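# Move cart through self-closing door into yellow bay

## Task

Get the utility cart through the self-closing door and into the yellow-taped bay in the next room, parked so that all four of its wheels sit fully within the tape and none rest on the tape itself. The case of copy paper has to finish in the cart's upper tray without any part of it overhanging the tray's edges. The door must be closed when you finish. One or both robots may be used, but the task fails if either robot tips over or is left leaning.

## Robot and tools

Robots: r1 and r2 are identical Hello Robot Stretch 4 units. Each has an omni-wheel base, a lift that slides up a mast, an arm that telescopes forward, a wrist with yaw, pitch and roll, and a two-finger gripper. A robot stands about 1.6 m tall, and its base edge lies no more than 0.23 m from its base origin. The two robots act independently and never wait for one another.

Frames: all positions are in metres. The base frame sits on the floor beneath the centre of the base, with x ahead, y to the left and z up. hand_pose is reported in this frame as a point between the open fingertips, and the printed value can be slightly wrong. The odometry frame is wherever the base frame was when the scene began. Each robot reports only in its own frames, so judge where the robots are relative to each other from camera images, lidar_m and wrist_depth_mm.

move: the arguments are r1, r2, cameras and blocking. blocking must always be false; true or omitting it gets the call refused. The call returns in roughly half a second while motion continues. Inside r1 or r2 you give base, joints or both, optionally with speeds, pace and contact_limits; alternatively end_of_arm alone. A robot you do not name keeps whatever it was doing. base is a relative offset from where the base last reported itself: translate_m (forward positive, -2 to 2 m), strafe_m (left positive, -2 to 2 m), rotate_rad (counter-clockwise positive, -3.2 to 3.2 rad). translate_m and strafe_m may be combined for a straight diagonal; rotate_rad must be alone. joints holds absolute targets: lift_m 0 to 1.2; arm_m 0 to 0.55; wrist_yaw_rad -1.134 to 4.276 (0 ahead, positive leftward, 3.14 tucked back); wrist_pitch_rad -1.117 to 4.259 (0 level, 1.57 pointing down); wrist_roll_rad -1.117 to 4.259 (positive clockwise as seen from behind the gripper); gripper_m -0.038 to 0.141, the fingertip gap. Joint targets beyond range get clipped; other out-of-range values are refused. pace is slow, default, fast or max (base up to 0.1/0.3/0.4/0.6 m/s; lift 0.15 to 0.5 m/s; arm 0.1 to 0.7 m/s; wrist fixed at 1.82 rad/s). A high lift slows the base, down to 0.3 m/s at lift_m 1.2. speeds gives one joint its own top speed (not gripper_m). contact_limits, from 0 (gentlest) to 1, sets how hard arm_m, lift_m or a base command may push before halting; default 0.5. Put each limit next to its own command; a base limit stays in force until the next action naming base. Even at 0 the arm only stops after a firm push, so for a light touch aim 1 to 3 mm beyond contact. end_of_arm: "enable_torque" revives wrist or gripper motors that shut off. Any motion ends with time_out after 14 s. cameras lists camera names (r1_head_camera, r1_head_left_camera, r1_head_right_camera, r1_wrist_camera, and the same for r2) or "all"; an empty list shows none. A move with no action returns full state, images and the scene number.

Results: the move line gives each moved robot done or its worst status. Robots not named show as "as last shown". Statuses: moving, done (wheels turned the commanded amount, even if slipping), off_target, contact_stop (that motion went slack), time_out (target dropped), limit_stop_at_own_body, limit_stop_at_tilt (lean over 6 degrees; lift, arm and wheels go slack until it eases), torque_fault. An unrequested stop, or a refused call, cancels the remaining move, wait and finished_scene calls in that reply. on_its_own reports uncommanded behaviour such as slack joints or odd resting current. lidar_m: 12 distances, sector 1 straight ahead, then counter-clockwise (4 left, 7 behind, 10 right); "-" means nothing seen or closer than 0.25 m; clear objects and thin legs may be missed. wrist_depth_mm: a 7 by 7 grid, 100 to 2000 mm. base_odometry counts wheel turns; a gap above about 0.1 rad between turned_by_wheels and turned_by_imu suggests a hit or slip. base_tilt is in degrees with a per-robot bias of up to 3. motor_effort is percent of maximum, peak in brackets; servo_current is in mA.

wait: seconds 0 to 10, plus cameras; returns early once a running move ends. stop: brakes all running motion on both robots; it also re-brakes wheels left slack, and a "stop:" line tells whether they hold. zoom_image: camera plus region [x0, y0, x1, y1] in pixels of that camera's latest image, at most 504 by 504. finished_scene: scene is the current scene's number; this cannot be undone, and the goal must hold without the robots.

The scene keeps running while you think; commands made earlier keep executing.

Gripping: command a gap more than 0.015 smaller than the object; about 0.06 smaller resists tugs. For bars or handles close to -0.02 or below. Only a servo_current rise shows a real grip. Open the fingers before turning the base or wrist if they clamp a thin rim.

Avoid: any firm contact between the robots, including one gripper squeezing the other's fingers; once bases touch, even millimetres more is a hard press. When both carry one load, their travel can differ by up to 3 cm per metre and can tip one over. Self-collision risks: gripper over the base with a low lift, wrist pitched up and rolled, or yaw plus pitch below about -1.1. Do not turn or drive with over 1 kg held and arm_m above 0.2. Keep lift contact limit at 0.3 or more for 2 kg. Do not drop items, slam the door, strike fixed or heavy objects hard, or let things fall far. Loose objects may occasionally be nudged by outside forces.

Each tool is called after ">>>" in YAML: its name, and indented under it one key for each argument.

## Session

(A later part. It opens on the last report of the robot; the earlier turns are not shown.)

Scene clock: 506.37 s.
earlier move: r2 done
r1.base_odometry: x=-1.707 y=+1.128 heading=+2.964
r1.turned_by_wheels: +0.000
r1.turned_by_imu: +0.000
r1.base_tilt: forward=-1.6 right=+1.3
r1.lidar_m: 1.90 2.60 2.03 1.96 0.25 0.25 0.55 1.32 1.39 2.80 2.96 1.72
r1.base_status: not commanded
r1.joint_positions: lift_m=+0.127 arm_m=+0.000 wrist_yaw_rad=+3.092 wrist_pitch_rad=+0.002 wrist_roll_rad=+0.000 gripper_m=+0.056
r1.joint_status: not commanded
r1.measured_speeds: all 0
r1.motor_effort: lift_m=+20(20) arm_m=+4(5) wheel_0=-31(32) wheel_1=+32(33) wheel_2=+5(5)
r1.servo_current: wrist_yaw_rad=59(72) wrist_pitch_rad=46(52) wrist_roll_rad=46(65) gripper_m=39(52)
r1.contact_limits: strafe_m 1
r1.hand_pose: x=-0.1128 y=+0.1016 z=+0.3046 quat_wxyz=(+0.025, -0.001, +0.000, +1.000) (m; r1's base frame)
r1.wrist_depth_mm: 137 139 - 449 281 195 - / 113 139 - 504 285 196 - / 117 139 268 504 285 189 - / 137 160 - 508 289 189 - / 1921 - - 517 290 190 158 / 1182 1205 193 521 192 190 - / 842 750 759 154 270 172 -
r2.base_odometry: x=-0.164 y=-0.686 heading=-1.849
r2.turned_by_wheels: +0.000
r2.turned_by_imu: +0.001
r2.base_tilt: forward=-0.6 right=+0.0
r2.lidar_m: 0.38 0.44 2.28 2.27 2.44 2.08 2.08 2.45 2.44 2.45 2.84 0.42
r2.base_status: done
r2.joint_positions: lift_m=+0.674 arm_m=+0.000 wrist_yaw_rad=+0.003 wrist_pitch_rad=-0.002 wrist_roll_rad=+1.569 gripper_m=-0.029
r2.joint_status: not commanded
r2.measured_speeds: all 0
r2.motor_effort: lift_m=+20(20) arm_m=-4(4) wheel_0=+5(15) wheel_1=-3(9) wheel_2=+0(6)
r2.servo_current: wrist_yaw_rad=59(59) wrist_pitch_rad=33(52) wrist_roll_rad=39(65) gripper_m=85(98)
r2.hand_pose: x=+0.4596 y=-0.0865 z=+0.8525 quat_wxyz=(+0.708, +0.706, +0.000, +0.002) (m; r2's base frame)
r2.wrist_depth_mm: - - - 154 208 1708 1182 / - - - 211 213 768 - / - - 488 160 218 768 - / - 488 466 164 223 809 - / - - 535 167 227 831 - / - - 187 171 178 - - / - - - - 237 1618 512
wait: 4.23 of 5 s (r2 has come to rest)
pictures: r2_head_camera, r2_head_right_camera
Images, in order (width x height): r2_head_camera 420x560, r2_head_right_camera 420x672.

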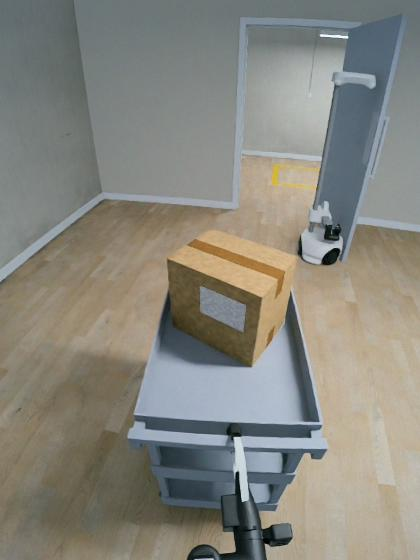

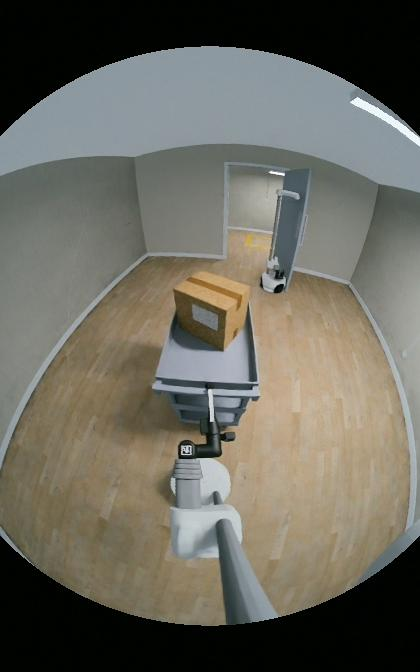

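>>> move:
  r2: {"base":{"rotate_rad":0.3},"pace":"slow"}
  blocking: false

>>> wait:
  seconds: 2

>>> move:
  r2: {"base":{"strafe_m":-0.5,"translate_m":-0.15}}
  blocking: false

>>> wait:
  seconds: 5

>>> move:
  r2: {"base":{"rotate_rad":0.4},"pace":"slow"}
  cameras: ["r2_head_right_camera"]
  blocking: false

>>> wait:
  seconds: 2

>>> wait:
  seconds: 0
  cameras: ["r2_head_camera","r2_head_right_camera"]

Scene clock: 516.93 s.
move: r2 moving
r1: as last shown
r1.lidar_m: 1.91 2.64 1.99 1.98 0.25 0.25 0.54 1.30 1.41 2.81 2.95 1.76
r1.motor_effort: lift_m=+20(20) arm_m=+4(4) wheel_0=-31(31) wheel_1=+32(33) wheel_2=+5(5)
r1.servo_current: wrist_yaw_rad=52(72) wrist_pitch_rad=46(46) wrist_roll_rad=33(52) gripper_m=39(46)
r1.contact_limits: strafe_m 1
r1.wrist_depth_mm: 136 138 - 442 282 196 - / 113 139 - 500 285 196 - / 117 139 268 504 286 188 - / 137 160 - 517 289 189 - / 1983 - - 517 289 189 158 / 1205 1182 193 517 191 189 - / 854 750 759 153 271 172 -
r2.base_odometry: x=-0.164 y=-0.686 heading=-1.724
r2.turned_by_wheels: +0.125
r2.turned_by_imu: +0.121
r2.base_tilt: forward=-0.7 right=+0.1
r2.lidar_m: 0.42 0.50 2.26 2.31 2.27 2.09 2.11 2.66 2.43 2.47 3.09 0.40
r2.base_status: rotate_rad moving
r2.joint_positions: lift_m=+0.674 arm_m=+0.000 wrist_yaw_rad=-0.006 wrist_pitch_rad=-0.002 wrist_roll_rad=+1.569 gripper_m=-0.029
r2.joint_status: not commanded
r2.measured_speeds: translate_m=-0.001 strafe_m=+0.000 rotate_rad=+0.492 lift_m=+0.000 arm_m=+0.000 wrist_yaw_rad=+0.000 wrist_pitch_rad=+0.000 wrist_roll_rad=+0.000
r2.motor_effort: lift_m=+20(20) arm_m=-4(4) wheel_0=-10(10) wheel_1=-6(9) wheel_2=-13(14)
r2.servo_current: wrist_yaw_rad=46(59) wrist_pitch_rad=39(46) wrist_roll_rad=39(52) gripper_m=78(91)
r2.hand_pose: x=+0.4588 y=-0.0891 z=+0.8525 quat_wxyz=(+0.708, +0.706, -0.003, -0.001) (m; r2's base frame)
r2.wrist_depth_mm: - - - 137 190 715 - / - - 500 143 198 759 - / - 449 442 148 206 788 - / - - 496 156 215 - - / - - 591 163 225 - - / - - 187 169 179 1921 - / - - - - - 1618 480
pictures: none

Scene clock: 517.83 s.
earlier move: r2 done
r1.base_odometry: x=-1.707 y=+1.128 heading=+2.964
r1.turned_by_wheels: +0.000
r1.turned_by_imu: +0.000
r1.base_tilt: forward=-1.6 right=+1.3
r1.lidar_m: 2.03 2.64 2.02 1.97 0.25 0.25 0.52 1.31 1.42 2.79 2.94 1.79
r1.base_status: not commanded
r1.joint_positions: lift_m=+0.127 arm_m=+0.000 wrist_yaw_rad=+3.092 wrist_pitch_rad=+0.002 wrist_roll_rad=+0.000 gripper_m=+0.056
r1.joint_status: not commanded
r1.measured_speeds: all 0
r1.motor_effort: lift_m=+20(20) arm_m=+4(4) wheel_0=-31(31) wheel_1=+32(33) wheel_2=+5(5)
r1.servo_current: wrist_yaw_rad=39(72) wrist_pitch_rad=46(52) wrist_roll_rad=52(65) gripper_m=39(52)
r1.contact_limits: strafe_m 1
r1.hand_pose: x=-0.1128 y=+0.1016 z=+0.3046 quat_wxyz=(+0.025, -0.001, +0.000, +1.000) (m; r1's base frame)
r1.wrist_depth_mm: 136 138 - 445 281 195 - / 113 139 - 500 283 196 - / 117 139 270 504 285 189 - / 137 160 - 508 289 190 - / 1983 - - 521 290 190 158 / 1182 1205 193 525 191 190 - / 854 750 759 153 271 172 -
r2.base_odometry: x=-0.164 y=-0.686 heading=-1.551
r2.turned_by_wheels: +0.174
r2.turned_by_imu: +0.169
r2.base_tilt: forward=-0.7 right=+0.1
r2.lidar_m: 0.43 2.43 2.27 2.43 2.15 2.06 2.20 2.53 2.43 2.56 2.75 0.35
r2.base_status: done
r2.joint_positions: lift_m=+0.674 arm_m=+0.000 wrist_yaw_rad=-0.006 wrist_pitch_rad=-0.002 wrist_roll_rad=+1.569 gripper_m=-0.029
r2.joint_status: not commanded
r2.measured_speeds: all 0
r2.motor_effort: lift_m=+20(20) arm_m=-4(4) wheel_0=-9(10) wheel_1=-5(9) wheel_2=-9(14)
r2.servo_current: wrist_yaw_rad=46(59) wrist_pitch_rad=46(46) wrist_roll_rad=39(59) gripper_m=85(91)
r2.hand_pose: x=+0.4588 y=-0.0891 z=+0.8525 quat_wxyz=(+0.708, +0.706, -0.003, -0.001) (m; r2's base frame)
r2.wrist_depth_mm: - 404 402 - 152 - - / - 394 379 107 165 - - / - - 466 115 181 - - / - - 603 132 198 - - / - - - 144 220 1756 - / - - 186 158 175 1661 480 / - - - - - 1661 1205
wait: 0.90 of 2 s (r2 has come to rest)
pictures: none

Scene clock: 518.33 s.
move: r2 moving
r1: as last shown
r1.lidar_m: 1.97 2.58 2.00 1.98 0.25 0.25 0.55 1.31 1.41 2.79 2.97 1.79
r1.motor_effort: lift_m=+20(20) arm_m=+4(4) wheel_0=-31(31) wheel_1=+33(33) wheel_2=+5(5)
r1.servo_current: wrist_yaw_rad=33(72) wrist_pitch_rad=46(46) wrist_roll_rad=52(65) gripper_m=39(46)
r1.contact_limits: strafe_m 1
r1.wrist_depth_mm: 136 138 - 445 281 195 - / 113 139 - 508 285 196 - / 117 139 270 504 285 189 - / 137 160 - 504 287 190 - / 1921 - - 517 290 189 158 / 1182 1205 193 517 191 190 - / 854 750 759 153 271 172 -
r2.base_odometry: x=-0.194 y=-0.677 heading=-1.549
r2.turned_by_wheels: +0.001
r2.turned_by_imu: +0.002
r2.base_tilt: forward=-0.6 right=+0.0
r2.lidar_m: 0.44 0.57 2.31 2.48 2.19 2.08 2.21 2.46 2.40 2.54 2.75 0.37
r2.base_status: translate_m moving; strafe_m moving
r2.joint_positions: lift_m=+0.674 arm_m=+0.000 wrist_yaw_rad=+0.005 wrist_pitch_rad=-0.002 wrist_roll_rad=+1.569 gripper_m=-0.029
r2.joint_status: not commanded
r2.measured_speeds: translate_m=-0.037 strafe_m=-0.120 rotate_rad=+0.001 lift_m=+0.000 arm_m=+0.000 wrist_yaw_rad=+0.027 wrist_pitch_rad=+0.000 wrist_roll_rad=+0.000
r2.motor_effort: lift_m=+20(20) arm_m=-4(4) wheel_0=+14(14) wheel_1=-11(12) wheel_2=+11(12)
r2.servo_current: wrist_yaw_rad=46(59) wrist_pitch_rad=39(46) wrist_roll_rad=39(59) gripper_m=85(91)
r2.hand_pose: x=+0.4598 y=-0.0858 z=+0.8525 quat_wxyz=(+0.708, +0.706, +0.001, +0.003) (m; r2's base frame)
r2.wrist_depth_mm: - 394 392 - 146 - - / - 389 389 103 160 - - / - - 492 111 175 - - / - - 621 126 194 - - / - - - 138 217 1756 - / - - 184 158 177 1618 488 / - - - - - 1618 1182
pictures: none

Scene clock: 521.03 s.
earlier move: r2 done
r1.base_odometry: x=-1.707 y=+1.128 heading=+2.964
r1.turned_by_wheels: +0.000
r1.turned_by_imu: +0.000
r1.base_tilt: forward=-1.6 right=+1.3
r1.lidar_m: 1.74 2.61 2.00 1.96 0.25 0.25 0.53 1.30 1.41 2.79 2.94 1.64
r1.base_status: not commanded
r1.joint_positions: lift_m=+0.127 arm_m=+0.000 wrist_yaw_rad=+3.092 wrist_pitch_rad=+0.002 wrist_roll_rad=+0.000 gripper_m=+0.056
r1.joint_status: not commanded
r1.measured_speeds: all 0
r1.motor_effort: lift_m=+20(20) arm_m=+4(4) wheel_0=-31(31) wheel_1=+33(33) wheel_2=+5(5)
r1.servo_current: wrist_yaw_rad=52(72) wrist_pitch_rad=46(52) wrist_roll_rad=46(65) gripper_m=39(52)
r1.contact_limits: strafe_m 1
r1.hand_pose: x=-0.1128 y=+0.1016 z=+0.3046 quat_wxyz=(+0.025, -0.001, +0.000, +1.000) (m; r1's base frame)
r1.wrist_depth_mm: 136 138 - 439 282 195 - / 113 139 - 500 282 197 - / 117 139 271 508 287 188 - / 137 160 - 508 290 189 - / 1983 - - 512 290 190 158 / 1182 1205 194 517 191 189 - / 831 759 750 154 270 172 -
r2.base_odometry: x=-0.667 y=-0.546 heading=-1.550
r2.turned_by_wheels: -0.001
r2.turned_by_imu: +0.000
r2.base_tilt: forward=-0.7 right=+0.0
r2.lidar_m: 0.37 0.36 2.75 2.98 2.28 2.21 2.34 2.03 1.94 2.05 2.86 0.44
r2.base_status: done
r2.joint_positions: lift_m=+0.674 arm_m=+0.000 wrist_yaw_rad=+0.005 wrist_pitch_rad=-0.002 wrist_roll_rad=+1.569 gripper_m=-0.029
r2.joint_status: not commanded
r2.measured_speeds: all 0
r2.motor_effort: lift_m=+20(20) arm_m=-4(5) wheel_0=+3(18) wheel_1=-2(12) wheel_2=+7(12)
r2.servo_current: wrist_yaw_rad=52(65) wrist_pitch_rad=46(46) wrist_roll_rad=39(59) gripper_m=91(91)
r2.hand_pose: x=+0.4597 y=-0.0860 z=+0.8525 quat_wxyz=(+0.708, +0.706, +0.001, +0.002) (m; r2's base frame)
r2.wrist_depth_mm: - - - 191 255 260 262 / - - - 187 249 1756 1182 / - - - 183 244 1756 - / - - 549 179 239 831 - / - 480 466 176 234 820 - / - - 186 172 178 - - / - - 544 - 224 - -
wait: 2.70 of 5 s (r2 has come to rest)
pictures: none

Scene clock: 521.53 s.
move: r2 moving
r1: as last shown
r1.lidar_m: 1.74 2.63 1.98 1.96 0.25 0.25 0.52 1.30 1.43 2.80 2.94 1.68
r1.motor_effort: lift_m=+20(20) arm_m=+4(4) wheel_0=-31(31) wheel_1=+32(33) wheel_2=+5(5)
r1.servo_current: wrist_yaw_rad=59(65) wrist_pitch_rad=46(46) wrist_roll_rad=46(59) gripper_m=39(46)
r1.contact_limits: strafe_m 1
r1.wrist_depth_mm: 136 139 - 442 282 195 - / 113 139 - 500 286 196 - / 117 139 268 508 287 188 - / 136 160 - 517 287 189 - / 1983 - - 521 289 189 158 / 1182 1205 194 521 191 190 - / 854 750 750 153 270 172 -
r2.base_odometry: x=-0.667 y=-0.546 heading=-1.426
r2.turned_by_wheels: +0.124
r2.turned_by_imu: +0.120
r2.base_tilt: forward=-0.7 right=+0.1
r2.lidar_m: 0.37 0.44 2.77 2.76 2.26 2.23 2.41 1.95 1.93 2.14 2.66 0.42
r2.base_status: rotate_rad moving
r2.joint_positions: lift_m=+0.674 arm_m=+0.000 wrist_yaw_rad=-0.007 wrist_pitch_rad=-0.002 wrist_roll_rad=+1.569 gripper_m=-0.029
r2.joint_status: not commanded
r2.measured_speeds: translate_m=+0.002 strafe_m=+0.000 rotate_rad=+0.491 lift_m=+0.000 arm_m=+0.000 wrist_yaw_rad=+0.000 wrist_pitch_rad=+0.000 wrist_roll_rad=+0.000
r2.motor_effort: lift_m=+20(20) arm_m=-4(4) wheel_0=-14(14) wheel_1=-10(10) wheel_2=-13(13)
r2.servo_current: wrist_yaw_rad=46(59) wrist_pitch_rad=39(39) wrist_roll_rad=52(59) gripper_m=85(91)
r2.hand_pose: x=+0.4587 y=-0.0894 z=+0.8525 quat_wxyz=(+0.708, +0.706, -0.003, -0.002) (m; r2's base frame)
r2.wrist_depth_mm: - - - 173 233 1576 1160 / - - - 233 233 1708 535 / - - 627 172 231 798 - / - - 466 230 230 820 - / - - 488 171 231 831 - / - - 187 170 176 - - / - - 597 - 229 - -
pictures: r2_head_right_camera
Images, in order (width x height): r2_head_right_camera 420x672.

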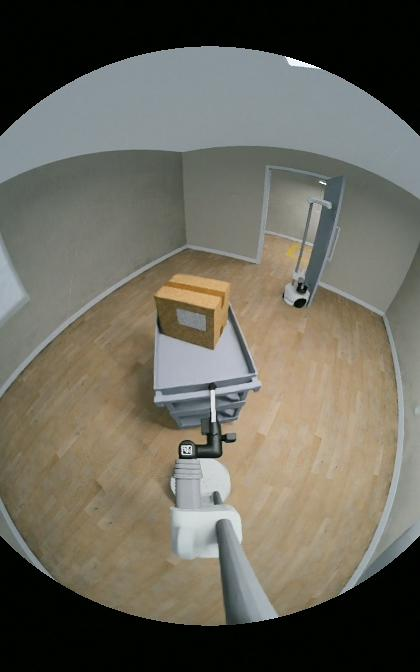

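Scene clock: 522.60 s.
earlier move: r2 done
r1.base_odometry: x=-1.707 y=+1.128 heading=+2.964
r1.turned_by_wheels: +0.000
r1.turned_by_imu: +0.000
r1.base_tilt: forward=-1.6 right=+1.3
r1.lidar_m: 1.73 2.66 1.99 1.95 0.25 0.25 0.54 1.30 1.40 2.80 2.96 1.70
r1.base_status: not commanded
r1.joint_positions: lift_m=+0.127 arm_m=+0.000 wrist_yaw_rad=+3.092 wrist_pitch_rad=+0.002 wrist_roll_rad=+0.000 gripper_m=+0.056
r1.joint_status: not commanded
r1.measured_speeds: all 0
r1.motor_effort: lift_m=+20(20) arm_m=+4(4) wheel_0=-31(31) wheel_1=+32(33) wheel_2=+5(5)
r1.servo_current: wrist_yaw_rad=72(72) wrist_pitch_rad=46(46) wrist_roll_rad=39(59) gripper_m=39(52)
r1.contact_limits: strafe_m 1
r1.hand_pose: x=-0.1128 y=+0.1016 z=+0.3046 quat_wxyz=(+0.025, -0.001, +0.000, +1.000) (m; r1's base frame)
r1.wrist_depth_mm: 136 139 - 445 282 195 - / 113 139 - 504 283 197 - / 117 139 268 508 287 189 - / 137 160 - 517 289 189 - / 1921 - - 517 290 190 158 / 1205 1182 193 525 191 189 - / 842 750 750 153 270 173 -
r2.base_odometry: x=-0.667 y=-0.546 heading=-1.151
r2.turned_by_wheels: +0.275
r2.turned_by_imu: +0.268
r2.base_tilt: forward=-0.7 right=+0.1
r2.lidar_m: 0.44 2.79 2.80 2.39 2.21 2.28 2.11 1.94 1.97 2.52 2.46 0.38
r2.base_status: done
r2.joint_positions: lift_m=+0.674 arm_m=+0.000 wrist_yaw_rad=-0.006 wrist_pitch_rad=-0.002 wrist_roll_rad=+1.569 gripper_m=-0.029
r2.joint_status: not commanded
r2.measured_speeds: all 0
r2.motor_effort: lift_m=+20(20) arm_m=-4(4) wheel_0=-4(14) wheel_1=-4(10) wheel_2=-8(13)
r2.servo_current: wrist_yaw_rad=52(72) wrist_pitch_rad=39(46) wrist_roll_rad=46(59) gripper_m=78(91)
r2.hand_pose: x=+0.4588 y=-0.0892 z=+0.8525 quat_wxyz=(+0.708, +0.706, -0.003, -0.002) (m; r2's base frame)
r2.wrist_depth_mm: - 462 436 109 163 - - / - 407 399 118 175 - - / - 500 445 125 188 - - / - - 580 138 204 - - / - - - 150 221 1921 - / - - 186 164 175 1661 496 / - - - - - 1618 1182
wait: 1.07 of 2 s (r2 has come to rest)
pictures: none

Scene clock: 522.60 s.
r1.base_odometry: x=-1.707 y=+1.128 heading=+2.964
r1.turned_by_wheels: +0.000
r1.turned_by_imu: +0.000
r1.base_tilt: forward=-1.6 right=+1.3
r1.lidar_m: 1.73 2.66 1.99 1.95 0.25 0.25 0.54 1.30 1.40 2.80 2.96 1.70
r1.base_status: not commanded
r1.joint_positions: lift_m=+0.127 arm_m=+0.000 wrist_yaw_rad=+3.092 wrist_pitch_rad=+0.002 wrist_roll_rad=+0.000 gripper_m=+0.056
r1.joint_status: not commanded
r1.measured_speeds: all 0
r1.motor_effort: lift_m=+20(20) arm_m=+4(4) wheel_0=-31(31) wheel_1=+32(33) wheel_2=+5(5)
r1.servo_current: wrist_yaw_rad=72(72) wrist_pitch_rad=46(46) wrist_roll_rad=39(59) gripper_m=39(52)
r1.contact_limits: strafe_m 1
r1.hand_pose: x=-0.1128 y=+0.1016 z=+0.3046 quat_wxyz=(+0.025, -0.001, +0.000, +1.000) (m; r1's base frame)
r1.wrist_depth_mm: 136 139 - 445 282 195 - / 113 139 - 504 283 197 - / 117 139 268 508 287 189 - / 137 160 - 517 289 189 - / 1921 - - 517 290 190 158 / 1205 1182 193 525 191 189 - / 842 750 750 153 270 173 -
r2.base_odometry: x=-0.667 y=-0.546 heading=-1.151
r2.turned_by_wheels: +0.000
r2.turned_by_imu: +0.000
r2.base_tilt: forward=-0.7 right=+0.1
r2.lidar_m: 0.44 2.79 2.80 2.39 2.21 2.28 2.11 1.94 1.97 2.52 2.46 0.38
r2.base_status: done
r2.joint_positions: lift_m=+0.674 arm_m=+0.000 wrist_yaw_rad=-0.006 wrist_pitch_rad=-0.002 wrist_roll_rad=+1.569 gripper_m=-0.029
r2.joint_status: not commanded
r2.measured_speeds: all 0
r2.motor_effort: lift_m=+20(20) arm_m=-4(4) wheel_0=-4(14) wheel_1=-4(10) wheel_2=-8(13)
r2.servo_current: wrist_yaw_rad=52(72) wrist_pitch_rad=39(46) wrist_roll_rad=46(59) gripper_m=78(91)
r2.hand_pose: x=+0.4588 y=-0.0892 z=+0.8525 quat_wxyz=(+0.708, +0.706, -0.003, -0.002) (m; r2's base frame)
r2.wrist_depth_mm: - 462 436 109 163 - - / - 407 399 118 175 - - / - 500 445 125 188 - - / - - 580 138 204 - - / - - - 150 221 1921 - / - - 186 164 175 1661 496 / - - - - - 1618 1182
pictures: r2_head_camera, r2_head_right_camera
Images, in order (width x height): r2_head_camera 420x560, r2_head_right_camera 420x672.

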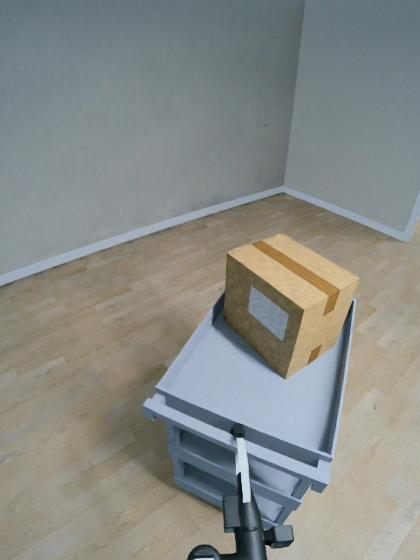

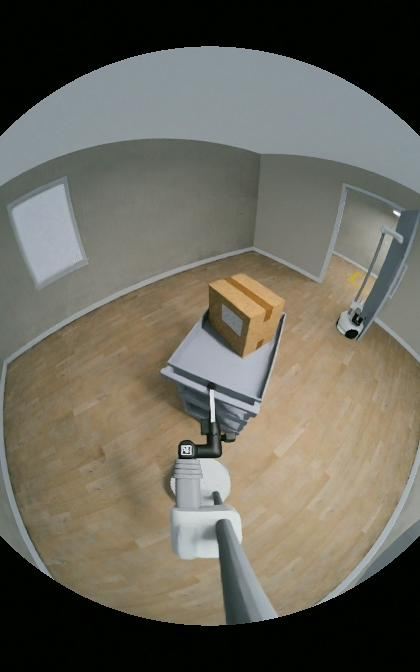

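>>> move:
  r2: {"base":{"translate_m":-0.8,"strafe_m":-0.3}}
  blocking: false

>>> wait:
  seconds: 6

>>> move:
  r2: {"base":{"strafe_m":-0.4}}
  cameras: ["r2_head_right_camera"]
  blocking: false

>>> wait:
  seconds: 5

>>> move:
  r2: {"base":{"rotate_rad":0.5},"pace":"slow"}
  cameras: ["r2_head_right_camera"]
  blocking: false

>>> wait:
  seconds: 2

>>> wait:
  seconds: 0
  cameras: ["r2_head_camera","r2_head_right_camera"]

Scene clock: 540.23 s.
move: r2 moving
r1: as last shown
r1.lidar_m: 1.74 2.64 2.01 1.97 0.25 0.25 0.56 1.31 1.41 2.80 2.94 1.72
r1.servo_current: wrist_yaw_rad=46(72) wrist_pitch_rad=46(52) wrist_roll_rad=39(59) gripper_m=39(46)
r1.contact_limits: strafe_m 1
r1.wrist_depth_mm: 136 138 - 442 281 196 - / 113 139 - 504 285 197 - / 117 139 271 508 287 188 - / 137 160 - 512 290 190 - / 1921 - - 517 289 190 157 / 1182 1205 194 521 191 190 - / 854 750 759 153 270 172 -
r2.base_odometry: x=-0.690 y=-0.523 heading=-1.151
r2.turned_by_wheels: +0.000
r2.turned_by_imu: +0.001
r2.base_tilt: forward=-0.7 right=+0.1
r2.lidar_m: 0.44 0.52 2.85 2.38 2.20 2.27 2.06 1.89 1.94 2.53 2.45 0.37
r2.base_status: translate_m moving; strafe_m moving
r2.joint_positions: lift_m=+0.674 arm_m=+0.000 wrist_yaw_rad=+0.000 wrist_pitch_rad=-0.002 wrist_roll_rad=+1.569 gripper_m=-0.029
r2.joint_status: not commanded
r2.measured_speeds: translate_m=-0.121 strafe_m=-0.046 rotate_rad=+0.006 lift_m=+0.000 arm_m=+0.000 wrist_yaw_rad=+0.018 wrist_pitch_rad=+0.000 wrist_roll_rad=+0.000
r2.motor_effort: lift_m=+20(20) arm_m=-4(4) wheel_0=-6(11) wheel_1=-10(13) wheel_2=+15(16)
r2.servo_current: wrist_yaw_rad=46(59) wrist_pitch_rad=46(46) wrist_roll_rad=46(52) gripper_m=91(91)
r2.hand_pose: x=+0.4593 y=-0.0875 z=+0.8525 quat_wxyz=(+0.708, +0.706, -0.001, +0.000) (m; r2's base frame)
r2.wrist_depth_mm: - 466 439 110 164 - - / - 413 410 119 175 - - / - 500 439 128 189 - - / - - 564 139 204 - - / - - - 150 221 1921 - / - - 186 165 175 1618 500 / - - - - - 1618 1182
pictures: none

Scene clock: 544.00 s.
earlier move: r2 done
r1.base_odometry: x=-1.707 y=+1.128 heading=+2.964
r1.turned_by_wheels: +0.000
r1.turned_by_imu: +0.000
r1.base_tilt: forward=-1.6 right=+1.3
r1.lidar_m: 2.38 2.63 1.98 1.99 0.25 0.25 0.53 1.31 1.38 2.79 2.98 4.20
r1.base_status: not commanded
r1.joint_positions: lift_m=+0.127 arm_m=+0.000 wrist_yaw_rad=+3.092 wrist_pitch_rad=+0.002 wrist_roll_rad=+0.000 gripper_m=+0.056
r1.joint_status: not commanded
r1.measured_speeds: all 0
r1.motor_effort: lift_m=+20(20) arm_m=+4(4) wheel_0=-31(31) wheel_1=+32(33) wheel_2=+5(5)
r1.servo_current: wrist_yaw_rad=52(78) wrist_pitch_rad=39(52) wrist_roll_rad=59(65) gripper_m=39(52)
r1.contact_limits: strafe_m 1
r1.hand_pose: x=-0.1128 y=+0.1016 z=+0.3046 quat_wxyz=(+0.025, -0.001, +0.000, +1.000) (m; r1's base frame)
r1.wrist_depth_mm: 136 138 - 442 282 195 - / 113 139 - 500 283 197 - / 117 140 268 504 285 189 - / 137 160 - 517 290 189 - / 1983 - - 521 290 190 157 / 1182 1205 194 525 191 189 - / 854 750 759 153 271 172 -
r2.base_odometry: x=-1.267 y=+0.062 heading=-1.151
r2.turned_by_wheels: +0.000
r2.turned_by_imu: +0.002
r2.base_tilt: forward=-0.7 right=+0.0
r2.lidar_m: 0.26 0.26 3.16 2.19 1.99 1.79 1.19 1.10 1.14 1.49 3.28 0.49
r2.base_status: done
r2.joint_positions: lift_m=+0.674 arm_m=+0.000 wrist_yaw_rad=+0.003 wrist_pitch_rad=-0.002 wrist_roll_rad=+1.569 gripper_m=-0.029
r2.joint_status: not commanded
r2.measured_speeds: all 0
r2.motor_effort: lift_m=+20(20) arm_m=-4(5) wheel_0=-2(11) wheel_1=-2(13) wheel_2=+2(18)
r2.servo_current: wrist_yaw_rad=46(59) wrist_pitch_rad=39(52) wrist_roll_rad=59(59) gripper_m=78(91)
r2.hand_pose: x=+0.4596 y=-0.0864 z=+0.8526 quat_wxyz=(+0.708, +0.707, +0.001, +0.002) (m; r2's base frame)
r2.wrist_depth_mm: - - - - - 1808 1160 / - - - - - 1708 1205 / - - - 330 362 1499 1138 / - - - 227 322 1661 1229 / - - - 186 256 1808 484 / - - 185 161 180 1661 - / - - 473 - 201 - -
wait: 3.77 of 6 s (r2 has come to rest)
pictures: none

Scene clock: 544.50 s.
move: r2 moving
r1: as last shown
r1.lidar_m: 2.38 2.62 2.01 1.99 0.25 0.25 0.54 1.31 1.40 2.80 2.98 4.17
r1.motor_effort: lift_m=+20(20) arm_m=+4(4) wheel_0=-31(31) wheel_1=+33(33) wheel_2=+5(5)
r1.servo_current: wrist_yaw_rad=52(72) wrist_pitch_rad=39(46) wrist_roll_rad=59(65) gripper_m=39(46)
r1.contact_limits: strafe_m 1
r1.wrist_depth_mm: 136 138 - 442 281 195 - / 113 139 - 500 285 197 - / 117 139 270 508 285 188 - / 137 160 - 512 290 189 - / 1983 - - 517 290 190 158 / 1205 1205 193 521 191 190 - / 854 759 750 153 271 172 -
r2.base_odometry: x=-1.299 y=+0.047 heading=-1.150
r2.turned_by_wheels: +0.001
r2.turned_by_imu: +0.002
r2.base_tilt: forward=-0.6 right=+0.0
r2.lidar_m: 0.26 0.25 3.17 2.19 2.03 1.75 1.18 1.08 1.11 1.43 3.18 0.52
r2.base_status: strafe_m moving
r2.joint_positions: lift_m=+0.674 arm_m=+0.000 wrist_yaw_rad=+0.014 wrist_pitch_rad=-0.002 wrist_roll_rad=+1.569 gripper_m=-0.029
r2.joint_status: not commanded
r2.measured_speeds: translate_m=+0.000 strafe_m=-0.139 rotate_rad=+0.006 lift_m=+0.000 arm_m=+0.000 wrist_yaw_rad=+0.029 wrist_pitch_rad=+0.000 wrist_roll_rad=+0.000
r2.motor_effort: lift_m=+20(20) arm_m=-4(4) wheel_0=+18(19) wheel_1=-9(10) wheel_2=-1(1)
r2.servo_current: wrist_yaw_rad=72(72) wrist_pitch_rad=46(46) wrist_roll_rad=46(59) gripper_m=85(91)
r2.hand_pose: x=+0.4605 y=-0.0835 z=+0.8526 quat_wxyz=(+0.708, +0.707, +0.004, +0.005) (m; r2's base frame)
r2.wrist_depth_mm: - - - - - 1708 1182 / - - - - - 1708 1205 / - - - 327 359 1499 364 / - - - 282 322 1661 1229 / - - - 195 258 1808 484 / - - 189 169 179 1756 - / - - 459 - 204 - -
pictures: r2_head_right_camera
Images, in order (width x height): r2_head_right_camera 420x672.

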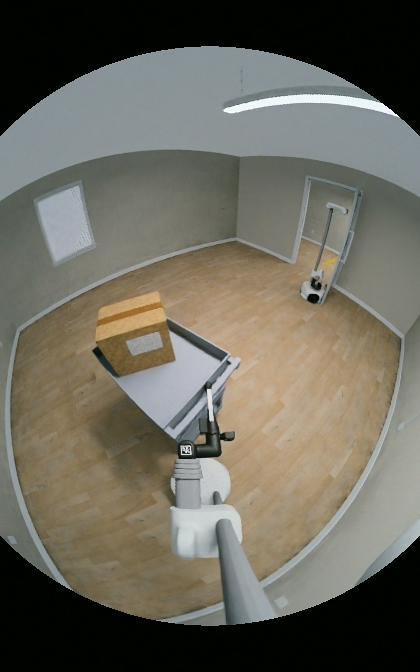

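Scene clock: 546.67 s.
earlier move: r2 done
r1.base_odometry: x=-1.707 y=+1.128 heading=+2.964
r1.turned_by_wheels: +0.000
r1.turned_by_imu: +0.000
r1.base_tilt: forward=-1.6 right=+1.2
r1.lidar_m: 2.12 2.15 2.01 1.97 0.25 0.25 0.53 1.31 1.39 2.80 2.97 4.18
r1.base_status: not commanded
r1.joint_positions: lift_m=+0.127 arm_m=+0.000 wrist_yaw_rad=+3.092 wrist_pitch_rad=+0.002 wrist_roll_rad=+0.000 gripper_m=+0.056
r1.joint_status: not commanded
r1.measured_speeds: all 0
r1.motor_effort: lift_m=+20(20) arm_m=+4(4) wheel_0=-31(31) wheel_1=+33(33) wheel_2=+5(5)
r1.servo_current: wrist_yaw_rad=52(72) wrist_pitch_rad=46(52) wrist_roll_rad=46(65) gripper_m=46(46)
r1.contact_limits: strafe_m 1
r1.hand_pose: x=-0.1128 y=+0.1016 z=+0.3046 quat_wxyz=(+0.025, -0.001, +0.000, +1.000) (m; r1's base frame)
r1.wrist_depth_mm: 136 139 - 445 283 195 - / 113 139 - 500 286 196 - / 117 139 270 508 286 188 - / 137 160 - 508 289 189 - / - - - 517 290 190 158 / 1229 1182 193 525 190 190 - / 854 750 750 153 271 172 -
r2.base_odometry: x=-1.632 y=-0.101 heading=-1.152
r2.turned_by_wheels: -0.002
r2.turned_by_imu: +0.009
r2.base_tilt: forward=-0.7 right=+0.0
r2.lidar_m: 0.25 0.25 3.63 2.49 2.33 1.39 0.96 0.87 0.91 1.16 2.68 0.51
r2.base_status: done
r2.joint_positions: lift_m=+0.674 arm_m=+0.000 wrist_yaw_rad=-0.008 wrist_pitch_rad=-0.002 wrist_roll_rad=+1.569 gripper_m=-0.029
r2.joint_status: not commanded
r2.measured_speeds: all 0
r2.motor_effort: lift_m=+19(20) arm_m=+5(5) wheel_0=-5(24) wheel_1=-4(10) wheel_2=-1(6)
r2.servo_current: wrist_yaw_rad=59(195) wrist_pitch_rad=39(46) wrist_roll_rad=52(65) gripper_m=85(98)
r2.hand_pose: x=+0.4586 y=-0.0897 z=+0.8526 quat_wxyz=(+0.708, +0.707, -0.003, -0.002) (m; r2's base frame)
r2.wrist_depth_mm: - - - - - 1708 1205 / - - - - - 1756 1229 / - - - 338 - 1661 1229 / - - - 233 340 1537 1160 / - - - 182 257 1808 1281 / - - 185 151 180 1661 508 / - - - - 196 - -
wait: 2.17 of 5 s (r2 has come to rest)
pictures: none

Scene clock: 547.17 s.
move: r2 moving
r1: as last shown
r1.base_tilt: forward=-1.6 right=+1.3
r1.lidar_m: 2.14 2.14 2.01 1.97 0.25 0.25 0.54 1.30 1.41 2.80 2.94 4.15
r1.motor_effort: lift_m=+20(20) arm_m=+4(4) wheel_0=-30(32) wheel_1=+33(33) wheel_2=+5(5)
r1.servo_current: wrist_yaw_rad=65(65) wrist_pitch_rad=46(52) wrist_roll_rad=46(65) gripper_m=39(46)
r1.contact_limits: strafe_m 1
r1.wrist_depth_mm: 137 138 - 442 282 195 - / 113 139 - 496 285 197 - / 117 139 268 504 287 188 - / 137 160 - 508 287 189 - / 1921 - - 517 289 189 157 / 1182 1205 194 521 191 190 - / 854 759 759 153 271 172 -
r2.base_odometry: x=-1.632 y=-0.101 heading=-1.028
r2.turned_by_wheels: +0.124
r2.turned_by_imu: +0.117
r2.base_tilt: forward=-0.7 right=+0.1
r2.lidar_m: 0.26 0.25 3.19 2.40 2.32 1.23 0.90 0.89 0.92 1.32 2.68 0.47
r2.base_status: rotate_rad moving
r2.joint_positions: lift_m=+0.674 arm_m=+0.000 wrist_yaw_rad=-0.017 wrist_pitch_rad=-0.002 wrist_roll_rad=+1.569 gripper_m=-0.029
r2.joint_status: not commanded
r2.measured_speeds: translate_m=+0.000 strafe_m=+0.000 rotate_rad=+0.484 lift_m=+0.000 arm_m=+0.000 wrist_yaw_rad=-0.017 wrist_pitch_rad=+0.000 wrist_roll_rad=+0.000
r2.motor_effort: lift_m=+19(19) arm_m=+4(4) wheel_0=-14(15) wheel_1=-9(10) wheel_2=-21(21)
r2.servo_current: wrist_yaw_rad=98(98) wrist_pitch_rad=46(46) wrist_roll_rad=39(52) gripper_m=91(91)
r2.hand_pose: x=+0.4577 y=-0.0924 z=+0.8526 quat_wxyz=(+0.708, +0.707, -0.007, -0.005) (m; r2's base frame)
r2.wrist_depth_mm: - - - - - 1708 1229 / - - - - - 1756 1229 / - - - 336 364 1499 1160 / - - - 277 309 1661 1205 / - - - 178 251 1808 496 / - - 186 150 179 1708 539 / - - - - 195 - -
pictures: r2_head_right_camera
Images, in order (width x height): r2_head_right_camera 420x672.

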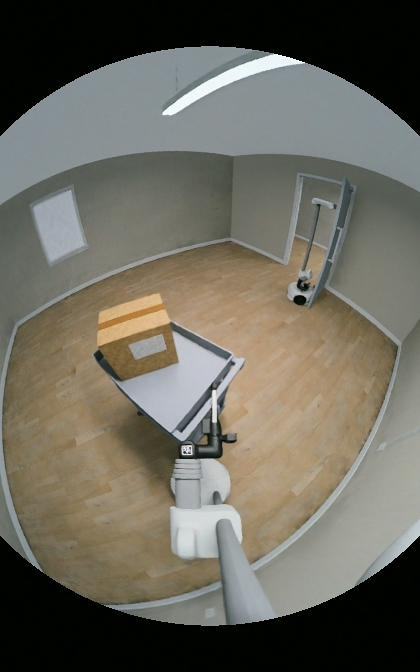

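Scene clock: 548.37 s.
earlier move: r2 done
r1.base_odometry: x=-1.707 y=+1.128 heading=+2.964
r1.turned_by_wheels: +0.000
r1.turned_by_imu: +0.000
r1.base_tilt: forward=-1.6 right=+1.3
r1.lidar_m: 2.25 2.51 2.02 2.00 0.25 0.26 0.54 1.31 1.40 2.81 2.95 4.17
r1.base_status: not commanded
r1.joint_positions: lift_m=+0.127 arm_m=+0.000 wrist_yaw_rad=+3.092 wrist_pitch_rad=+0.002 wrist_roll_rad=+0.000 gripper_m=+0.056
r1.joint_status: not commanded
r1.measured_speeds: all 0
r1.motor_effort: lift_m=+20(20) arm_m=+4(4) wheel_0=-31(32) wheel_1=+32(33) wheel_2=+5(5)
r1.servo_current: wrist_yaw_rad=46(72) wrist_pitch_rad=46(52) wrist_roll_rad=46(65) gripper_m=39(46)
r1.contact_limits: strafe_m 1
r1.hand_pose: x=-0.1128 y=+0.1016 z=+0.3046 quat_wxyz=(+0.025, -0.001, +0.000, +1.000) (m; r1's base frame)
r1.wrist_depth_mm: 136 138 - 445 282 195 - / 113 139 - 500 285 196 - / 117 139 268 504 286 188 - / 137 160 - 508 289 189 - / - - - 517 289 190 158 / 1182 1205 194 521 191 190 - / 854 750 759 153 271 172 -
r2.base_odometry: x=-1.632 y=-0.101 heading=-0.654
r2.turned_by_wheels: +0.375
r2.turned_by_imu: +0.359
r2.base_tilt: forward=-0.6 right=+0.1
r2.lidar_m: 0.36 0.36 2.54 2.31 1.45 0.97 0.87 0.91 1.14 2.41 2.56 0.47
r2.base_status: done
r2.joint_positions: lift_m=+0.674 arm_m=+0.000 wrist_yaw_rad=-0.002 wrist_pitch_rad=-0.002 wrist_roll_rad=+1.569 gripper_m=-0.029
r2.joint_status: not commanded
r2.measured_speeds: all 0
r2.motor_effort: lift_m=+19(19) arm_m=-4(4) wheel_0=-6(18) wheel_1=-4(10) wheel_2=-7(21)
r2.servo_current: wrist_yaw_rad=39(104) wrist_pitch_rad=39(52) wrist_roll_rad=39(59) gripper_m=78(98)
r2.hand_pose: x=+0.4591 y=-0.0880 z=+0.8526 quat_wxyz=(+0.708, +0.707, -0.001, +0.000) (m; r2's base frame)
r2.wrist_depth_mm: - - - 208 272 1397 1060 / - - - 200 265 1537 1160 / - - - 191 253 1808 530 / - - 661 185 243 788 - / - - 466 179 235 831 - / - - 187 172 172 798 - / - - 512 - 220 - -
wait: 1.20 of 2 s (r2 has come to rest)
pictures: none

Scene clock: 548.37 s.
r1.base_odometry: x=-1.707 y=+1.128 heading=+2.964
r1.turned_by_wheels: +0.000
r1.turned_by_imu: +0.000
r1.base_tilt: forward=-1.6 right=+1.3
r1.lidar_m: 2.25 2.51 2.02 2.00 0.25 0.26 0.54 1.31 1.40 2.81 2.95 4.17
r1.base_status: not commanded
r1.joint_positions: lift_m=+0.127 arm_m=+0.000 wrist_yaw_rad=+3.092 wrist_pitch_rad=+0.002 wrist_roll_rad=+0.000 gripper_m=+0.056
r1.joint_status: not commanded
r1.measured_speeds: all 0
r1.motor_effort: lift_m=+20(20) arm_m=+4(4) wheel_0=-31(32) wheel_1=+32(33) wheel_2=+5(5)
r1.servo_current: wrist_yaw_rad=46(72) wrist_pitch_rad=46(52) wrist_roll_rad=46(65) gripper_m=39(46)
r1.contact_limits: strafe_m 1
r1.hand_pose: x=-0.1128 y=+0.1016 z=+0.3046 quat_wxyz=(+0.025, -0.001, +0.000, +1.000) (m; r1's base frame)
r1.wrist_depth_mm: 136 138 - 445 282 195 - / 113 139 - 500 285 196 - / 117 139 268 504 286 188 - / 137 160 - 508 289 189 - / - - - 517 289 190 158 / 1182 1205 194 521 191 190 - / 854 750 759 153 271 172 -
r2.base_odometry: x=-1.632 y=-0.101 heading=-0.654
r2.turned_by_wheels: +0.000
r2.turned_by_imu: +0.000
r2.base_tilt: forward=-0.6 right=+0.1
r2.lidar_m: 0.36 0.36 2.54 2.31 1.45 0.97 0.87 0.91 1.14 2.41 2.56 0.47
r2.base_status: done
r2.joint_positions: lift_m=+0.674 arm_m=+0.000 wrist_yaw_rad=-0.002 wrist_pitch_rad=-0.002 wrist_roll_rad=+1.569 gripper_m=-0.029
r2.joint_status: not commanded
r2.measured_speeds: all 0
r2.motor_effort: lift_m=+19(19) arm_m=-4(4) wheel_0=-6(18) wheel_1=-4(10) wheel_2=-7(21)
r2.servo_current: wrist_yaw_rad=39(104) wrist_pitch_rad=39(52) wrist_roll_rad=39(59) gripper_m=78(98)
r2.hand_pose: x=+0.4591 y=-0.0880 z=+0.8526 quat_wxyz=(+0.708, +0.707, -0.001, +0.000) (m; r2's base frame)
r2.wrist_depth_mm: - - - 208 272 1397 1060 / - - - 200 265 1537 1160 / - - - 191 253 1808 530 / - - 661 185 243 788 - / - - 466 179 235 831 - / - - 187 172 172 798 - / - - 512 - 220 - -
pictures: r2_head_camera, r2_head_right_camera
Images, in order (width x height): r2_head_camera 420x560, r2_head_right_camera 420x672.

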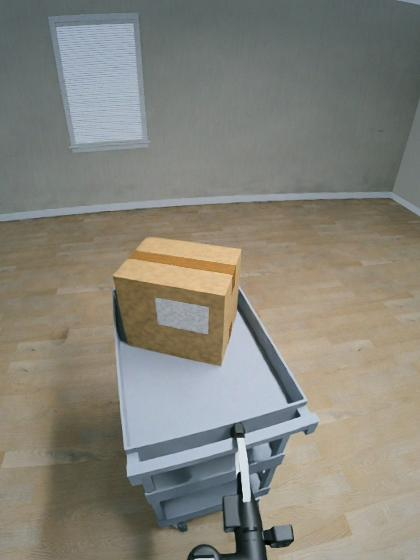

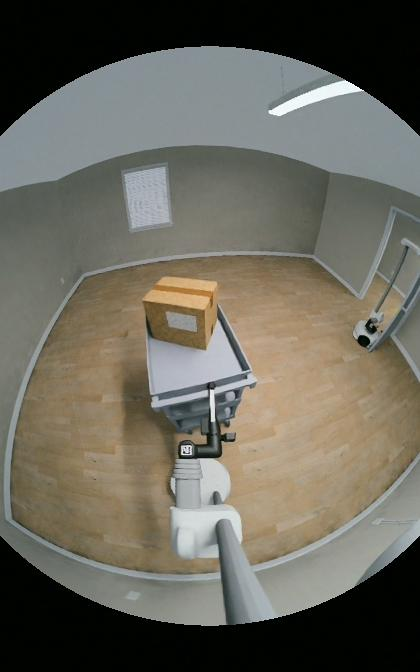

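>>> move:
  r2: {"base":{"strafe_m":-0.45}}
  blocking: false

>>> wait:
  seconds: 5

>>> move:
  r2: {"base":{"rotate_rad":0.75},"pace":"slow"}
  cameras: ["r2_head_right_camera"]
  blocking: false

>>> wait:
  seconds: 2

>>> wait:
  seconds: 0
  cameras: ["r2_head_camera","r2_head_right_camera"]

Scene clock: 565.87 s.
move: r2 moving
r1: as last shown
r1.lidar_m: 2.23 2.47 2.01 1.95 0.25 0.25 0.54 1.31 1.42 2.81 2.96 4.17
r1.motor_effort: lift_m=+20(20) arm_m=+4(4) wheel_0=-30(31) wheel_1=+33(33) wheel_2=+5(5)
r1.servo_current: wrist_yaw_rad=65(65) wrist_pitch_rad=46(46) wrist_roll_rad=59(59) gripper_m=46(46)
r1.contact_limits: strafe_m 1
r1.wrist_depth_mm: 136 138 - 449 281 195 - / 113 139 - 500 285 197 - / 117 139 268 512 287 189 - / 136 160 - 512 290 190 - / 1983 - - 521 289 190 158 / 1182 1182 194 525 191 190 - / 854 759 759 153 270 172 -
r2.base_odometry: x=-1.654 y=-0.130 heading=-0.653
r2.turned_by_wheels: +0.000
r2.turned_by_imu: +0.001
r2.base_tilt: forward=-0.7 right=+0.0
r2.lidar_m: 0.34 0.37 2.58 2.36 1.45 0.97 0.87 0.89 1.12 2.40 2.52 0.44
r2.base_status: strafe_m moving
r2.joint_positions: lift_m=+0.674 arm_m=+0.000 wrist_yaw_rad=+0.005 wrist_pitch_rad=-0.002 wrist_roll_rad=+1.569 gripper_m=-0.029
r2.joint_status: not commanded
r2.measured_speeds: translate_m=+0.000 strafe_m=-0.140 rotate_rad=+0.002 lift_m=+0.000 arm_m=+0.000 wrist_yaw_rad=+0.008 wrist_pitch_rad=+0.000 wrist_roll_rad=+0.000
r2.motor_effort: lift_m=+19(19) arm_m=-4(4) wheel_0=+16(16) wheel_1=-9(12) wheel_2=+1(5)
r2.servo_current: wrist_yaw_rad=52(52) wrist_pitch_rad=39(46) wrist_roll_rad=39(59) gripper_m=91(91)
r2.hand_pose: x=+0.4597 y=-0.0861 z=+0.8526 quat_wxyz=(+0.708, +0.707, +0.001, +0.002) (m; r2's base frame)
r2.wrist_depth_mm: - - - 208 271 1430 1078 / - - - 200 266 1537 1118 / - - - 191 253 1708 496 / - - - 185 244 798 - / - - 462 180 236 820 - / - - 187 173 180 798 - / - - 508 - 222 - -
pictures: none

Scene clock: 568.20 s.
earlier move: r2 done
r1.base_odometry: x=-1.707 y=+1.128 heading=+2.964
r1.turned_by_wheels: +0.000
r1.turned_by_imu: +0.000
r1.base_tilt: forward=-1.6 right=+1.3
r1.lidar_m: 1.88 1.98 1.99 1.98 0.25 0.26 0.54 1.31 1.40 2.79 2.96 4.17
r1.base_status: not commanded
r1.joint_positions: lift_m=+0.127 arm_m=+0.000 wrist_yaw_rad=+3.092 wrist_pitch_rad=+0.002 wrist_roll_rad=+0.000 gripper_m=+0.056
r1.joint_status: not commanded
r1.measured_speeds: all 0
r1.motor_effort: lift_m=+20(20) arm_m=+4(4) wheel_0=-30(31) wheel_1=+32(33) wheel_2=+5(5)
r1.servo_current: wrist_yaw_rad=26(65) wrist_pitch_rad=39(52) wrist_roll_rad=39(59) gripper_m=39(52)
r1.contact_limits: strafe_m 1
r1.hand_pose: x=-0.1128 y=+0.1016 z=+0.3046 quat_wxyz=(+0.025, -0.001, +0.000, +1.000) (m; r1's base frame)
r1.wrist_depth_mm: 136 138 - 445 282 196 - / 113 139 - 496 283 197 - / 117 139 268 508 286 188 - / 137 160 - 508 287 190 - / 1983 - - 521 290 190 158 / 1229 1205 193 525 191 190 - / 854 768 759 153 270 172 -
r2.base_odometry: x=-1.905 y=-0.459 heading=-0.653
r2.turned_by_wheels: +0.000
r2.turned_by_imu: +0.002
r2.base_tilt: forward=-0.7 right=+0.1
r2.lidar_m: 0.25 0.28 2.98 2.75 1.39 0.91 0.82 0.86 1.08 2.30 2.17 0.51
r2.base_status: done
r2.joint_positions: lift_m=+0.674 arm_m=+0.000 wrist_yaw_rad=+0.006 wrist_pitch_rad=-0.002 wrist_roll_rad=+1.569 gripper_m=-0.029
r2.joint_status: not commanded
r2.measured_speeds: all 0
r2.motor_effort: lift_m=+19(19) arm_m=-3(4) wheel_0=+1(18) wheel_1=-3(13) wheel_2=+3(6)
r2.servo_current: wrist_yaw_rad=59(65) wrist_pitch_rad=39(52) wrist_roll_rad=46(59) gripper_m=85(91)
r2.hand_pose: x=+0.4599 y=-0.0856 z=+0.8526 quat_wxyz=(+0.708, +0.707, +0.002, +0.003) (m; r2's base frame)
r2.wrist_depth_mm: - - - - - 1708 1205 / - - - - - 1756 1229 / - - - 320 - 1537 1138 / - - - 286 315 1537 1229 / - - - 195 257 1863 492 / - - 186 163 179 1661 544 / - - 549 - 203 - -
wait: 2.33 of 5 s (r2 has come to rest)
pictures: none

Scene clock: 568.70 s.
move: r2 moving
r1: as last shown
r1.lidar_m: 1.93 2.00 2.00 1.97 0.25 0.25 0.53 1.31 1.38 2.80 2.93 4.19
r1.motor_effort: lift_m=+20(20) arm_m=+4(4) wheel_0=-31(31) wheel_1=+33(33) wheel_2=+5(5)
r1.servo_current: wrist_yaw_rad=26(72) wrist_pitch_rad=46(52) wrist_roll_rad=52(65) gripper_m=39(46)
r1.contact_limits: strafe_m 1
r1.wrist_depth_mm: 136 138 - 445 283 195 - / 113 139 - 500 285 197 - / 117 139 270 508 287 189 - / 137 160 - 512 289 189 - / 1983 - - 521 287 190 157 / 1205 1205 193 525 191 190 - / 842 759 759 153 270 172 -
r2.base_odometry: x=-1.905 y=-0.459 heading=-0.530
r2.turned_by_wheels: +0.124
r2.turned_by_imu: +0.119
r2.base_tilt: forward=-0.8 right=+0.1
r2.lidar_m: 0.25 0.27 2.89 2.77 1.19 0.89 0.82 0.87 1.22 3.03 2.16 0.47
r2.base_status: rotate_rad moving
r2.joint_positions: lift_m=+0.674 arm_m=+0.000 wrist_yaw_rad=-0.012 wrist_pitch_rad=-0.002 wrist_roll_rad=+1.569 gripper_m=-0.029
r2.joint_status: not commanded
r2.measured_speeds: translate_m=-0.003 strafe_m=+0.000 rotate_rad=+0.485 lift_m=+0.000 arm_m=+0.000 wrist_yaw_rad=-0.033 wrist_pitch_rad=+0.000 wrist_roll_rad=+0.000
r2.motor_effort: lift_m=+19(19) arm_m=-4(4) wheel_0=-9(14) wheel_1=-8(8) wheel_2=-18(18)
r2.servo_current: wrist_yaw_rad=65(65) wrist_pitch_rad=39(46) wrist_roll_rad=59(59) gripper_m=85(91)
r2.hand_pose: x=+0.4582 y=-0.0910 z=+0.8526 quat_wxyz=(+0.708, +0.707, -0.005, -0.004) (m; r2's base frame)
r2.wrist_depth_mm: - - - - - 1708 1205 / - - - 315 - 1756 1205 / - - - 315 347 347 347 / - - - 279 297 1808 1308 / - - - 182 248 1808 496 / - - 186 161 179 1708 - / - - 466 - 200 - -
pictures: r2_head_right_camera
Images, in order (width x height): r2_head_right_camera 420x672.

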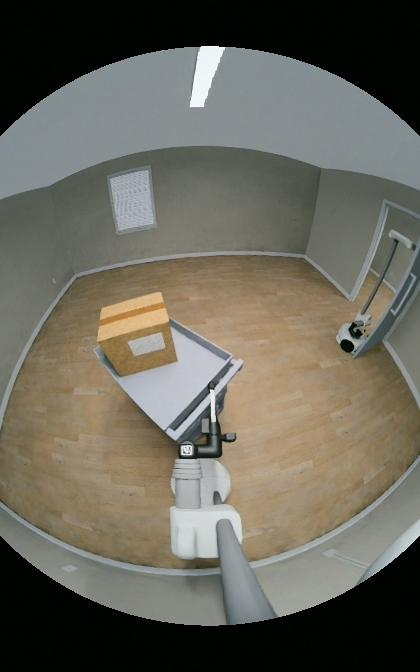

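Scene clock: 570.23 s.
earlier move: r2 done
r1.base_odometry: x=-1.707 y=+1.128 heading=+2.964
r1.turned_by_wheels: +0.000
r1.turned_by_imu: +0.000
r1.base_tilt: forward=-1.6 right=+1.3
r1.lidar_m: 2.17 2.17 2.03 1.97 0.25 0.25 0.55 1.30 1.38 2.80 2.97 4.19
r1.base_status: not commanded
r1.joint_positions: lift_m=+0.127 arm_m=+0.000 wrist_yaw_rad=+3.092 wrist_pitch_rad=+0.002 wrist_roll_rad=+0.000 gripper_m=+0.056
r1.joint_status: not commanded
r1.measured_speeds: all 0
r1.motor_effort: lift_m=+20(20) arm_m=+4(4) wheel_0=-31(31) wheel_1=+33(33) wheel_2=+5(5)
r1.servo_current: wrist_yaw_rad=46(72) wrist_pitch_rad=39(52) wrist_roll_rad=52(72) gripper_m=39(46)
r1.contact_limits: strafe_m 1
r1.hand_pose: x=-0.1128 y=+0.1016 z=+0.3046 quat_wxyz=(+0.025, -0.001, +0.000, +1.000) (m; r1's base frame)
r1.wrist_depth_mm: 136 138 - 439 282 195 - / 113 139 - 504 285 196 - / 117 139 270 508 286 188 - / 137 160 - 512 289 189 - / - - - 517 290 190 158 / 1205 1205 193 525 190 190 - / 854 759 759 153 270 172 -
r2.base_odometry: x=-1.905 y=-0.459 heading=+0.095
r2.turned_by_wheels: +0.625
r2.turned_by_imu: +0.607
r2.base_tilt: forward=-0.7 right=+0.1
r2.lidar_m: 0.40 0.42 2.45 1.10 0.85 0.82 0.90 1.32 2.23 2.16 3.96 0.41
r2.base_status: done
r2.joint_positions: lift_m=+0.674 arm_m=+0.000 wrist_yaw_rad=-0.001 wrist_pitch_rad=-0.002 wrist_roll_rad=+1.569 gripper_m=-0.029
r2.joint_status: not commanded
r2.measured_speeds: all 0
r2.motor_effort: lift_m=+19(19) arm_m=-3(4) wheel_0=-6(16) wheel_1=-5(10) wheel_2=-6(19)
r2.servo_current: wrist_yaw_rad=46(85) wrist_pitch_rad=46(46) wrist_roll_rad=46(59) gripper_m=91(91)
r2.hand_pose: x=+0.4592 y=-0.0877 z=+0.8526 quat_wxyz=(+0.708, +0.707, -0.001, +0.000) (m; r2's base frame)
r2.wrist_depth_mm: - - - 151 205 1618 1182 / - - - 209 210 778 - / - - 492 158 215 798 - / - - 466 163 221 - - / - - 530 168 228 - - / - - 186 172 179 - - / - - - - - - 521
wait: 1.53 of 2 s (r2 has come to rest)
pictures: none

Scene clock: 570.23 s.
r1.base_odometry: x=-1.707 y=+1.128 heading=+2.964
r1.turned_by_wheels: +0.000
r1.turned_by_imu: +0.000
r1.base_tilt: forward=-1.6 right=+1.3
r1.lidar_m: 2.17 2.17 2.03 1.97 0.25 0.25 0.55 1.30 1.38 2.80 2.97 4.19
r1.base_status: not commanded
r1.joint_positions: lift_m=+0.127 arm_m=+0.000 wrist_yaw_rad=+3.092 wrist_pitch_rad=+0.002 wrist_roll_rad=+0.000 gripper_m=+0.056
r1.joint_status: not commanded
r1.measured_speeds: all 0
r1.motor_effort: lift_m=+20(20) arm_m=+4(4) wheel_0=-31(31) wheel_1=+33(33) wheel_2=+5(5)
r1.servo_current: wrist_yaw_rad=46(72) wrist_pitch_rad=39(52) wrist_roll_rad=52(72) gripper_m=39(46)
r1.contact_limits: strafe_m 1
r1.hand_pose: x=-0.1128 y=+0.1016 z=+0.3046 quat_wxyz=(+0.025, -0.001, +0.000, +1.000) (m; r1's base frame)
r1.wrist_depth_mm: 136 138 - 439 282 195 - / 113 139 - 504 285 196 - / 117 139 270 508 286 188 - / 137 160 - 512 289 189 - / - - - 517 290 190 158 / 1205 1205 193 525 190 190 - / 854 759 759 153 270 172 -
r2.base_odometry: x=-1.905 y=-0.459 heading=+0.095
r2.turned_by_wheels: +0.000
r2.turned_by_imu: +0.000
r2.base_tilt: forward=-0.7 right=+0.1
r2.lidar_m: 0.40 0.42 2.45 1.10 0.85 0.82 0.90 1.32 2.23 2.16 3.96 0.41
r2.base_status: done
r2.joint_positions: lift_m=+0.674 arm_m=+0.000 wrist_yaw_rad=-0.001 wrist_pitch_rad=-0.002 wrist_roll_rad=+1.569 gripper_m=-0.029
r2.joint_status: not commanded
r2.measured_speeds: all 0
r2.motor_effort: lift_m=+19(19) arm_m=-3(4) wheel_0=-6(16) wheel_1=-5(10) wheel_2=-6(19)
r2.servo_current: wrist_yaw_rad=46(85) wrist_pitch_rad=46(46) wrist_roll_rad=46(59) gripper_m=91(91)
r2.hand_pose: x=+0.4592 y=-0.0877 z=+0.8526 quat_wxyz=(+0.708, +0.707, -0.001, +0.000) (m; r2's base frame)
r2.wrist_depth_mm: - - - 151 205 1618 1182 / - - - 209 210 778 - / - - 492 158 215 798 - / - - 466 163 221 - - / - - 530 168 228 - - / - - 186 172 179 - - / - - - - - - 521
pictures: r2_head_camera, r2_head_right_camera
Images, in order (width x height): r2_head_camera 420x560, r2_head_right_camera 420x672.

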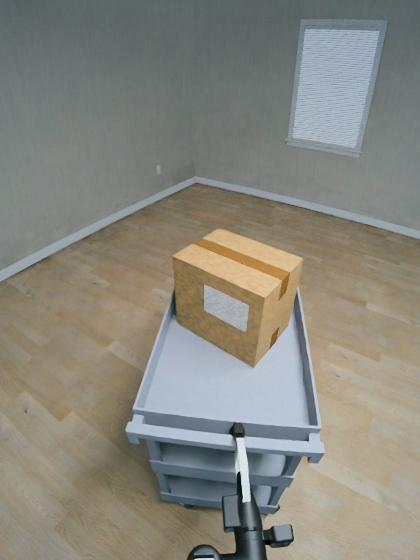

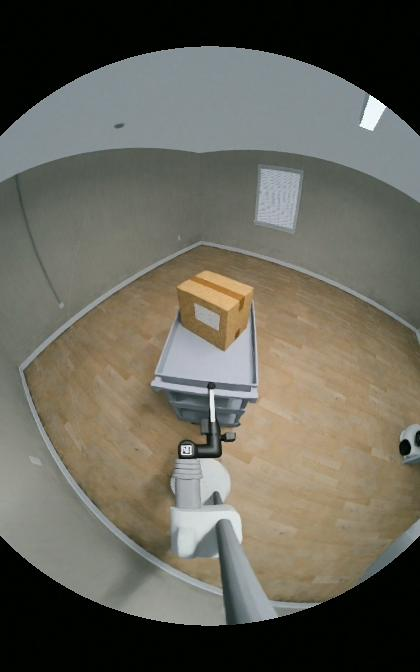

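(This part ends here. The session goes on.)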